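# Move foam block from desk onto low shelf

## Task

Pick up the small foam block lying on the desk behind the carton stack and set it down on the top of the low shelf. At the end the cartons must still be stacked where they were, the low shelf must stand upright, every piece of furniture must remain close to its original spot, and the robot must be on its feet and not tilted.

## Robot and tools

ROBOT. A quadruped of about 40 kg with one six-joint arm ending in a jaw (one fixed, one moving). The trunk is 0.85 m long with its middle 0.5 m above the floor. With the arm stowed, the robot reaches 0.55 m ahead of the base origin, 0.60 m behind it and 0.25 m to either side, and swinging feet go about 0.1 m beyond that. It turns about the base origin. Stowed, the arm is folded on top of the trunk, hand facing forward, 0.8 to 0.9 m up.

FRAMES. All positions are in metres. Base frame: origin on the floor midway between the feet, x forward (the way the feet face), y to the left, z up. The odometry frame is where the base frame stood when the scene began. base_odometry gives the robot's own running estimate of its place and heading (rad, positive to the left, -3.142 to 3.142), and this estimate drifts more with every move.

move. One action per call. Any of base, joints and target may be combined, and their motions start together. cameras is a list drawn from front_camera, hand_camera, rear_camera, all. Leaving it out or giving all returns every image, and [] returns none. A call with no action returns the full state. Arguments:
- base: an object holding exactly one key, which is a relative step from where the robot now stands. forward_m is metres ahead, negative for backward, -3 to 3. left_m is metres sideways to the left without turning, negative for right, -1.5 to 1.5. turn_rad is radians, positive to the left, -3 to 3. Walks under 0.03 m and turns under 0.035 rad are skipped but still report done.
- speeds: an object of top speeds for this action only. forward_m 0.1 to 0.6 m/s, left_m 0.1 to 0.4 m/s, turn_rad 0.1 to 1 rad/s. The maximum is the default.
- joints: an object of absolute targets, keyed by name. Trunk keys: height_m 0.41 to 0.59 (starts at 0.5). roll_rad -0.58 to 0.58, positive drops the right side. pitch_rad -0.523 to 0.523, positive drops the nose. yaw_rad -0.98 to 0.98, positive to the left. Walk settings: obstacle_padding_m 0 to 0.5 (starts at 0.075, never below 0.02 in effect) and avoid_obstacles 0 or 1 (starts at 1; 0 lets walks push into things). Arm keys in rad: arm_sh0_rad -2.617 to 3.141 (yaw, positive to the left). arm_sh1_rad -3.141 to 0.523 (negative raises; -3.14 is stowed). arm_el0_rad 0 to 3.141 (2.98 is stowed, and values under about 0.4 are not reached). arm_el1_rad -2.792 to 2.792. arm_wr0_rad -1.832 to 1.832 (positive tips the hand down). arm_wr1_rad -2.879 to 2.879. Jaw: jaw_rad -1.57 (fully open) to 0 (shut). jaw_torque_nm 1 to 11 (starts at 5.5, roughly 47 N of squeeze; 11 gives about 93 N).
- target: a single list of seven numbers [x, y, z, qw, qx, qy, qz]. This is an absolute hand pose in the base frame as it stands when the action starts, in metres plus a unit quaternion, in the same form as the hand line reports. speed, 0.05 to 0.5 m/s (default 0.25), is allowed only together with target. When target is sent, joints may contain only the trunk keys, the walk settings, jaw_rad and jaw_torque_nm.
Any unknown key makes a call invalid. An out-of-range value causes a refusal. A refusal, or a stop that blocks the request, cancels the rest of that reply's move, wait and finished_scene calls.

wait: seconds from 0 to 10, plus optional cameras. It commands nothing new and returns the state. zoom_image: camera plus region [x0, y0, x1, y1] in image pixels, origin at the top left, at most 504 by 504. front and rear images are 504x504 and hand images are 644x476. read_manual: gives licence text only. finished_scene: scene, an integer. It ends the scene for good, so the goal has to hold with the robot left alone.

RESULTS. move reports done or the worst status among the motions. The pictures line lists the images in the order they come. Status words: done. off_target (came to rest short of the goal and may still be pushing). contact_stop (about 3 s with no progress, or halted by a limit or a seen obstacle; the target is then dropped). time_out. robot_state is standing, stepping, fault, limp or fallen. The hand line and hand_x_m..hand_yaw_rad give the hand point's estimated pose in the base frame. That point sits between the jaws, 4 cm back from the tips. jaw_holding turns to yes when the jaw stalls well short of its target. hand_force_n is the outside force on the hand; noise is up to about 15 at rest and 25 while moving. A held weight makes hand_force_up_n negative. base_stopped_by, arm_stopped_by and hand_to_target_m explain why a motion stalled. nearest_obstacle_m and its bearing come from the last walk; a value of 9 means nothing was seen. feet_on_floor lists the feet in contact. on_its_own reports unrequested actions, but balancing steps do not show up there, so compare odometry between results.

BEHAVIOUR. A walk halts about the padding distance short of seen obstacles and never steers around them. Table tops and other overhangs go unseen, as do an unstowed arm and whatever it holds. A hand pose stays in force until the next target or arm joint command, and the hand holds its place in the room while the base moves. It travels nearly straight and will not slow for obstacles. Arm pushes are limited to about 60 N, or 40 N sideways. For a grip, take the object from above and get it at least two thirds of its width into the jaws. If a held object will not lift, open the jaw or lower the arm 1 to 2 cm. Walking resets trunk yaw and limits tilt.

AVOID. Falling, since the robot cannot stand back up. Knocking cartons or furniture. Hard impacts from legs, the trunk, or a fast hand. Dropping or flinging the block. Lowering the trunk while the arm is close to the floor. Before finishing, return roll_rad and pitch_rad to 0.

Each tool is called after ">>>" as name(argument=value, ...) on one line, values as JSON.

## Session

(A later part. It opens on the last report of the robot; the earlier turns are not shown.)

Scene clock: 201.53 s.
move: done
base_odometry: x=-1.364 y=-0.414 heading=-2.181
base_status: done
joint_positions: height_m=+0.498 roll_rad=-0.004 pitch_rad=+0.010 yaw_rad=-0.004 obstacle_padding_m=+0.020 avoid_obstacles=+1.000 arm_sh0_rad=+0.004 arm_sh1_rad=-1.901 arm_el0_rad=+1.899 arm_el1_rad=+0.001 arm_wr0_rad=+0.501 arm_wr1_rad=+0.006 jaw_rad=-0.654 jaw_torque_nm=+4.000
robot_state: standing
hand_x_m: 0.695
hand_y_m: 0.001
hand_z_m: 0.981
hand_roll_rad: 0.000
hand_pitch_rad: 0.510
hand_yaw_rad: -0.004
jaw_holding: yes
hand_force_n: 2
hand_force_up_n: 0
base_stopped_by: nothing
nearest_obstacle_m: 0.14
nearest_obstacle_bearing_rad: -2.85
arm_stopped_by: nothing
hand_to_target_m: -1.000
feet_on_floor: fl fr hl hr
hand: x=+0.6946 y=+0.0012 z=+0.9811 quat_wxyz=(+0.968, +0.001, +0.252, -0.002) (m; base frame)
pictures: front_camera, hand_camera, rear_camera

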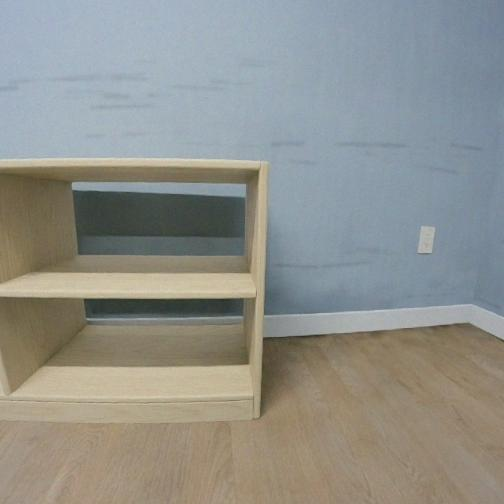

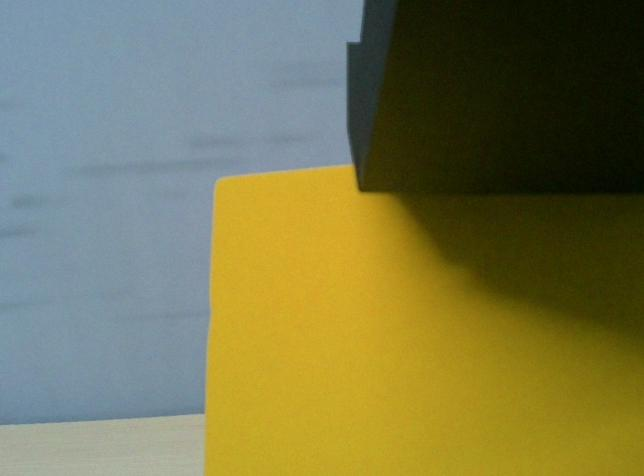

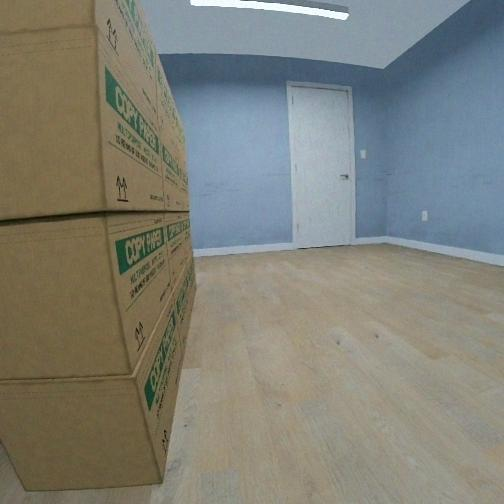

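>>> move(base={"left_m": 0.25}, speeds={"left_m": 0.3}, cameras=[])

>>> move(base={"forward_m": 0.22}, speeds={"forward_m": 0.3}, cameras=["front_camera"])

>>> move(target=[0.72, 0.0, 0.95, 0.5836, 0.5836, 0.3993, -0.3993])

Scene clock: 209.50 s.
move: done
base_status: done
robot_state: standing
hand_x_m: 0.694
hand_y_m: -0.001
hand_z_m: 0.985
hand_roll_rad: 0.004
hand_pitch_rad: 0.506
hand_yaw_rad: 0.003
jaw_holding: yes
hand_force_n: 2
hand_force_up_n: 1
base_stopped_by: nothing
nearest_obstacle_m: 0.22
nearest_obstacle_bearing_rad: -2.59
arm_stopped_by: nothing
hand_to_target_m: -1.000
feet_on_floor: fl fr hl hr
pictures: none

Scene clock: 211.53 s.
move: done
base_status: done
robot_state: standing
hand_x_m: 0.691
hand_y_m: 0.000
hand_z_m: 0.986
hand_roll_rad: 0.004
hand_pitch_rad: 0.504
hand_yaw_rad: 0.001
jaw_holding: yes
hand_force_n: 3
hand_force_up_n: 0
base_stopped_by: nothing
nearest_obstacle_m: 0.05
nearest_obstacle_bearing_rad: 0.43
arm_stopped_by: nothing
hand_to_target_m: -1.000
feet_on_floor: fl fr hl hr
pictures: front_camera

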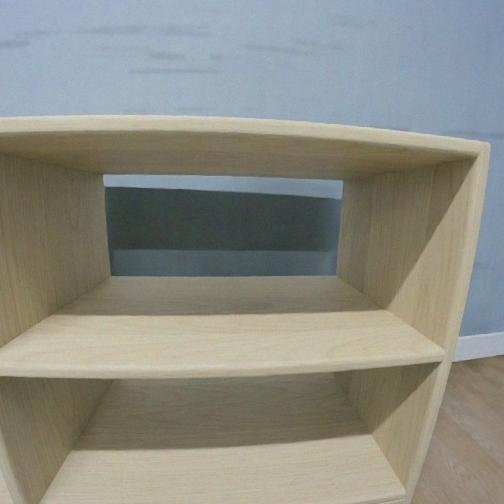

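Scene clock: 214.50 s.
move: done
base_odometry: x=-1.282 y=-0.738 heading=-2.182
joint_positions: height_m=+0.498 roll_rad=+0.000 pitch_rad=+0.005 yaw_rad=+0.001 obstacle_padding_m=+0.020 avoid_obstacles=+1.000 arm_sh0_rad=+0.002 arm_sh1_rad=-1.479 arm_el0_rad=+1.390 arm_el1_rad=-0.002 arm_wr0_rad=+1.285 arm_wr1_rad=+1.562 jaw_rad=-0.654 jaw_torque_nm=+4.000
robot_state: standing
hand_x_m: 0.713
hand_y_m: 0.001
hand_z_m: 0.948
hand_roll_rad: 1.552
hand_pitch_rad: 1.202
hand_yaw_rad: -0.007
jaw_holding: yes
hand_force_n: 1
hand_force_up_n: 0
base_stopped_by: nothing
nearest_obstacle_m: 0.05
nearest_obstacle_bearing_rad: 0.43
arm_stopped_by: nothing
hand_to_target_m: 0.008
feet_on_floor: fl fr hl hr
hand: x=+0.7128 y=+0.0015 z=+0.9485 quat_wxyz=(+0.587, +0.579, +0.402, -0.398) (m; base frame)
hand_status: done (0.008 m and 0.7 deg from the pose sent, 0.047 m and 96.5 deg at the start)
pictures: front_camera, hand_camera, rear_camera

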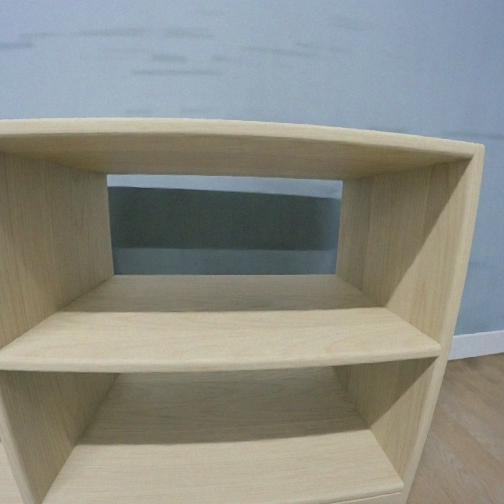

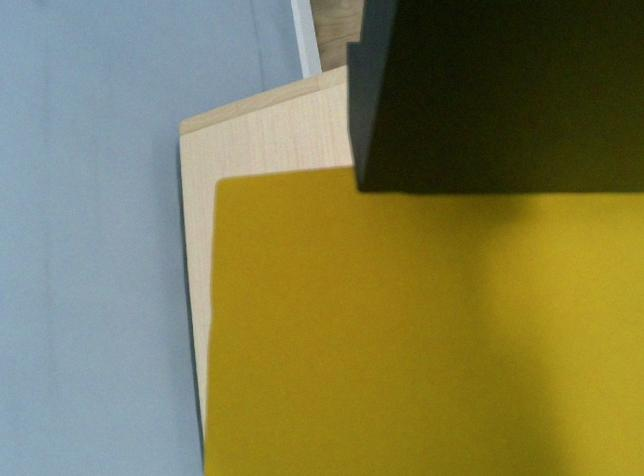

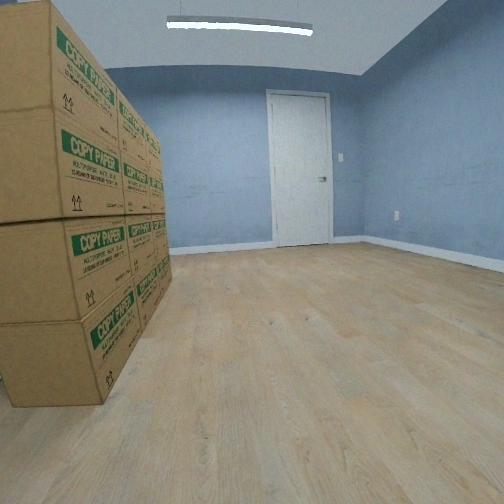

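>>> move(target=[0.84, 0.0, 0.76, 0.5836, 0.5836, 0.3993, -0.3993], cameras=["front_camera", "hand_camera"])

Scene clock: 225.13 s.
move: done
base_odometry: x=-1.281 y=-0.738 heading=-2.182
joint_positions: height_m=+0.498 roll_rad=+0.000 pitch_rad=+0.006 yaw_rad=+0.001 obstacle_padding_m=+0.020 avoid_obstacles=+1.000 arm_sh0_rad=+0.001 arm_sh1_rad=-1.080 arm_el0_rad=+1.352 arm_el1_rad=-0.002 arm_wr0_rad=+0.928 arm_wr1_rad=+1.563 jaw_rad=-0.654 jaw_torque_nm=+4.000
robot_state: standing
hand_x_m: 0.835
hand_y_m: 0.000
hand_z_m: 0.762
hand_roll_rad: 1.555
hand_pitch_rad: 1.206
hand_yaw_rad: -0.007
jaw_holding: yes
hand_force_n: 1
hand_force_up_n: -1
base_stopped_by: nothing
nearest_obstacle_m: 0.05
nearest_obstacle_bearing_rad: 0.43
arm_stopped_by: nothing
hand_to_target_m: 0.006
feet_on_floor: fl fr hl hr
hand: x=+0.8351 y=+0.0001 z=+0.7620 quat_wxyz=(+0.586, +0.579, +0.402, -0.400) (m; base frame)
hand_status: done (0.006 m and 0.7 deg from the pose sent, 0.227 m and 0.7 deg at the start)
pictures: front_camera, hand_camera

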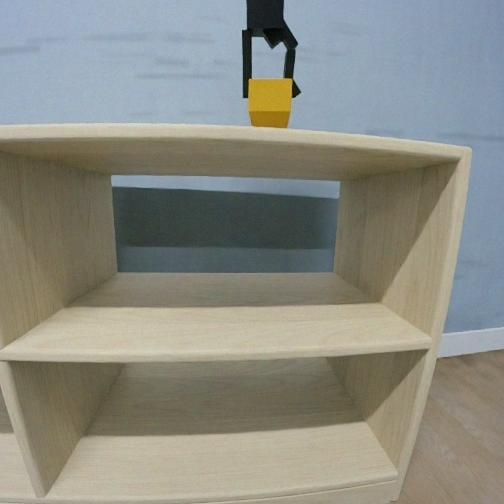

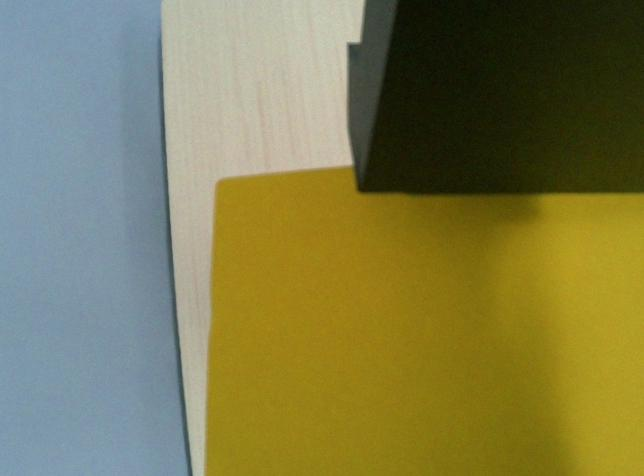

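>>> move(target=[0.84, 0.0, 0.695, 0.5836, 0.5836, 0.3993, -0.3993], cameras=["front_camera"], speed=0.08)

>>> move(target=[0.84, 0.0, 0.68, 0.5836, 0.5836, 0.3993, -0.3993], cameras=["front_camera"], speed=0.05)

Scene clock: 229.63 s.
move: done
robot_state: standing
hand_x_m: 0.845
hand_y_m: 0.001
hand_z_m: 0.694
hand_roll_rad: 1.554
hand_pitch_rad: 1.205
hand_yaw_rad: -0.007
jaw_holding: yes
hand_force_n: 2
hand_force_up_n: -1
base_stopped_by: nothing
nearest_obstacle_m: 0.05
nearest_obstacle_bearing_rad: 0.43
arm_stopped_by: nothing
hand_to_target_m: 0.005
feet_on_floor: fl fr hl hr
hand_status: done (0.005 m and 0.6 deg from the pose sent, 0.067 m and 0.7 deg at the start)
pictures: front_camera

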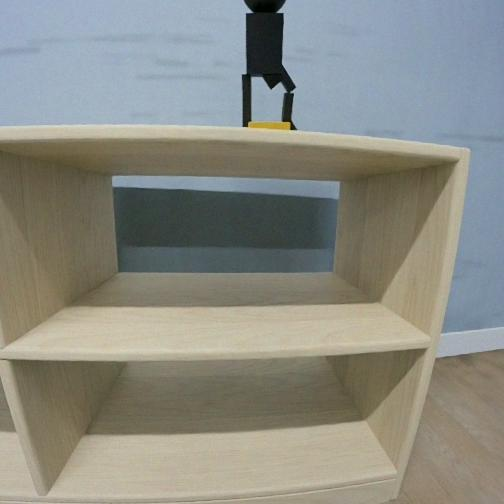

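Scene clock: 230.10 s.
move: done
base_odometry: x=-1.280 y=-0.738 heading=-2.182
joint_positions: height_m=+0.499 roll_rad=+0.000 pitch_rad=+0.005 yaw_rad=+0.001 obstacle_padding_m=+0.020 avoid_obstacles=+1.000 arm_sh0_rad=+0.001 arm_sh1_rad=-1.007 arm_el0_rad=+1.434 arm_el1_rad=-0.001 arm_wr0_rad=+0.764 arm_wr1_rad=+1.564 jaw_rad=-0.654 jaw_torque_nm=+4.000
robot_state: standing
hand_x_m: 0.844
hand_y_m: 0.000
hand_z_m: 0.689
hand_roll_rad: 1.556
hand_pitch_rad: 1.197
hand_yaw_rad: -0.006
jaw_holding: yes
hand_force_n: 5
hand_force_up_n: 4
base_stopped_by: nothing
nearest_obstacle_m: 0.05
nearest_obstacle_bearing_rad: 0.43
arm_stopped_by: nothing
hand_to_target_m: 0.010
feet_on_floor: fl fr hl hr
hand: x=+0.8442 y=+0.0004 z=+0.6886 quat_wxyz=(+0.588, +0.581, +0.400, -0.397) (m; base frame)
hand_status: done (0.010 m and 0.6 deg from the pose sent, 0.015 m and 0.6 deg at the start)
pictures: front_camera

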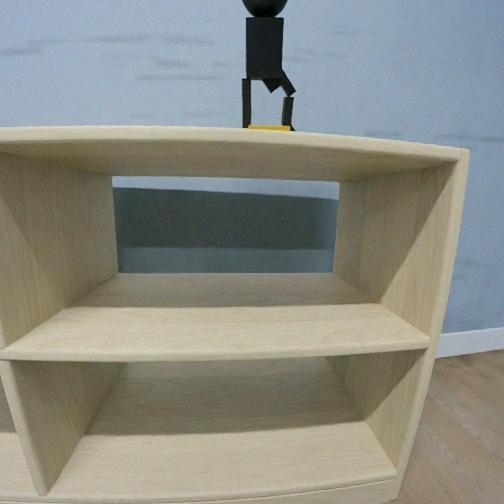

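Force rising (settling). Step again.

>>> wait(seconds=0.5, cameras=[])

>>> move(target=[0.84, 0.0, 0.672, 0.5836, 0.5836, 0.3993, -0.3993], cameras=["front_camera", "hand_camera"], speed=0.05)

Scene clock: 232.90 s.
robot_state: standing
hand_x_m: 0.844
hand_y_m: 0.000
hand_z_m: 0.689
hand_roll_rad: 1.559
hand_pitch_rad: 1.189
hand_yaw_rad: -0.003
jaw_holding: yes
hand_force_n: 6
hand_force_up_n: 5
base_stopped_by: nothing
nearest_obstacle_m: 0.05
nearest_obstacle_bearing_rad: 0.43
arm_stopped_by: nothing
hand_to_target_m: 0.009
feet_on_floor: fl fr hl hr
hand_status: done (0.009 m and 0.8 deg from the pose sent, 0.015 m and 0.6 deg at the start)
wait: 0.50 s; at rest from the start
pictures: none

Scene clock: 234.23 s.
move: off_target
base_odometry: x=-1.281 y=-0.738 heading=-2.182
joint_positions: height_m=+0.498 roll_rad=+0.000 pitch_rad=+0.005 yaw_rad=+0.001 obstacle_padding_m=+0.020 avoid_obstacles=+1.000 arm_sh0_rad=+0.000 arm_sh1_rad=-1.016 arm_el0_rad=+1.448 arm_el1_rad=-0.001 arm_wr0_rad=+0.747 arm_wr1_rad=+1.564 jaw_rad=-0.655 jaw_torque_nm=+4.000
robot_state: standing
hand_x_m: 0.843
hand_y_m: 0.000
hand_z_m: 0.688
hand_roll_rad: 1.559
hand_pitch_rad: 1.185
hand_yaw_rad: -0.003
jaw_holding: yes
hand_force_n: 9
hand_force_up_n: 9
base_stopped_by: nothing
nearest_obstacle_m: 0.05
nearest_obstacle_bearing_rad: 0.43
arm_stopped_by: nothing
hand_to_target_m: 0.017
feet_on_floor: fl fr hl hr
hand: x=+0.8435 y=+0.0003 z=+0.6884 quat_wxyz=(+0.589, +0.584, +0.396, -0.394) (m; base frame)
hand_status: off_target (0.017 m and 1.0 deg from the pose sent, 0.017 m and 0.8 deg at the start)
pictures: front_camera, hand_camera

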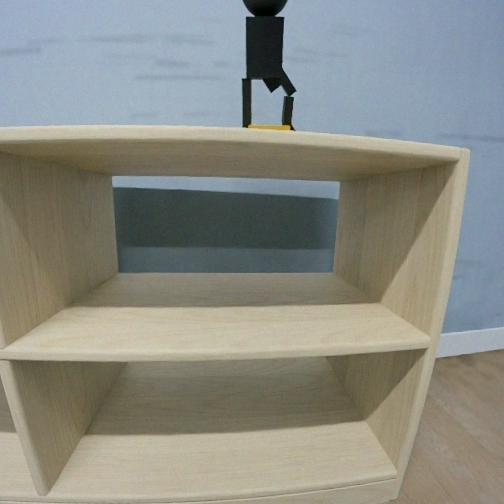

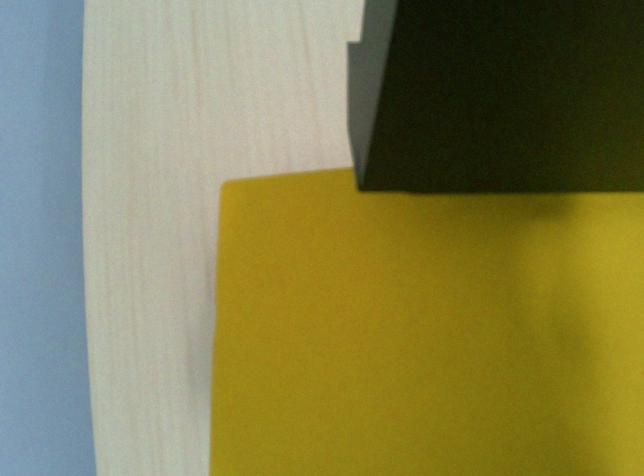

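>>> move(target=[0.843, 0.0, 0.687, 0.5876, 0.5839, 0.398, -0.395], cameras=[], speed=0.05)

>>> move(joints={"jaw_rad": -1.0}, cameras=["hand_camera"])

>>> move(target=[0.835, -0.01, 0.85, 0.5876, 0.5839, 0.398, -0.395], speed=0.1, cameras=["front_camera", "hand_camera"])

Scene clock: 237.37 s.
move: done
robot_state: standing
hand_x_m: 0.843
hand_y_m: 0.000
hand_z_m: 0.689
hand_roll_rad: 1.559
hand_pitch_rad: 1.182
hand_yaw_rad: -0.004
jaw_holding: yes
hand_force_n: 3
hand_force_up_n: 1
base_stopped_by: nothing
nearest_obstacle_m: 0.05
nearest_obstacle_bearing_rad: 0.43
arm_stopped_by: nothing
hand_to_target_m: 0.002
feet_on_floor: fl fr hl hr
hand_status: done (0.002 m and 0.5 deg from the pose sent, 0.001 m and 0.3 deg at the start)
pictures: none

Scene clock: 238.47 s.
move: done
joint_status: all done
robot_state: standing
hand_x_m: 0.843
hand_y_m: 0.000
hand_z_m: 0.687
hand_roll_rad: 1.560
hand_pitch_rad: 1.187
hand_yaw_rad: -0.003
jaw_holding: no
hand_force_n: 3
hand_force_up_n: -1
base_stopped_by: nothing
nearest_obstacle_m: 0.05
nearest_obstacle_bearing_rad: 0.43
arm_stopped_by: nothing
hand_to_target_m: 0.001
feet_on_floor: fl fr hl hr
pictures: hand_camera

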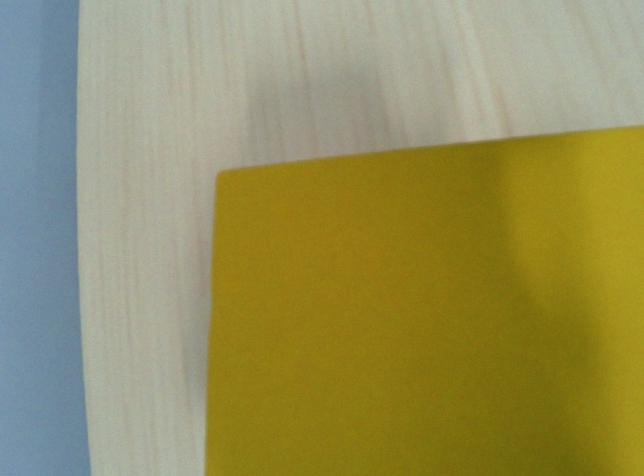

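Scene clock: 240.63 s.
move: done
base_odometry: x=-1.281 y=-0.738 heading=-2.182
joint_positions: height_m=+0.498 roll_rad=+0.001 pitch_rad=+0.005 yaw_rad=+0.001 obstacle_padding_m=+0.020 avoid_obstacles=+1.000 arm_sh0_rad=-0.017 arm_sh1_rad=-1.122 arm_el0_rad=+1.197 arm_el1_rad=+0.005 arm_wr0_rad=+1.111 arm_wr1_rad=+1.549 jaw_rad=-1.001 jaw_torque_nm=+4.000
robot_state: standing
hand_x_m: 0.826
hand_y_m: -0.009
hand_z_m: 0.850
hand_roll_rad: 1.561
hand_pitch_rad: 1.193
hand_yaw_rad: -0.006
jaw_holding: no
hand_force_n: 2
hand_force_up_n: 0
base_stopped_by: nothing
nearest_obstacle_m: 0.05
nearest_obstacle_bearing_rad: 0.43
arm_stopped_by: nothing
hand_to_target_m: 0.009
feet_on_floor: fl fr hl hr
hand: x=+0.8257 y=-0.0089 z=+0.8501 quat_wxyz=(+0.587, +0.583, +0.397, -0.397) (m; base frame)
hand_status: done (0.009 m and 0.3 deg from the pose sent, 0.163 m and 0.2 deg at the start)
pictures: front_camera, hand_camera

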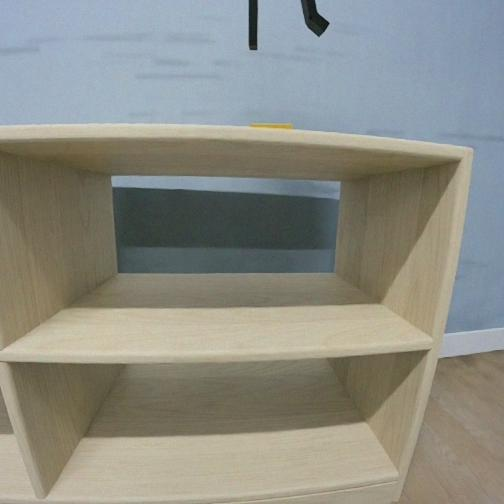

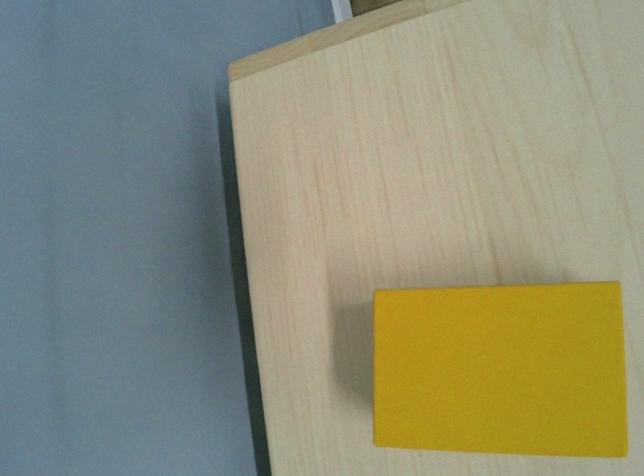

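>>> finished_scene(scene=1)

The scene is finished: the task was done.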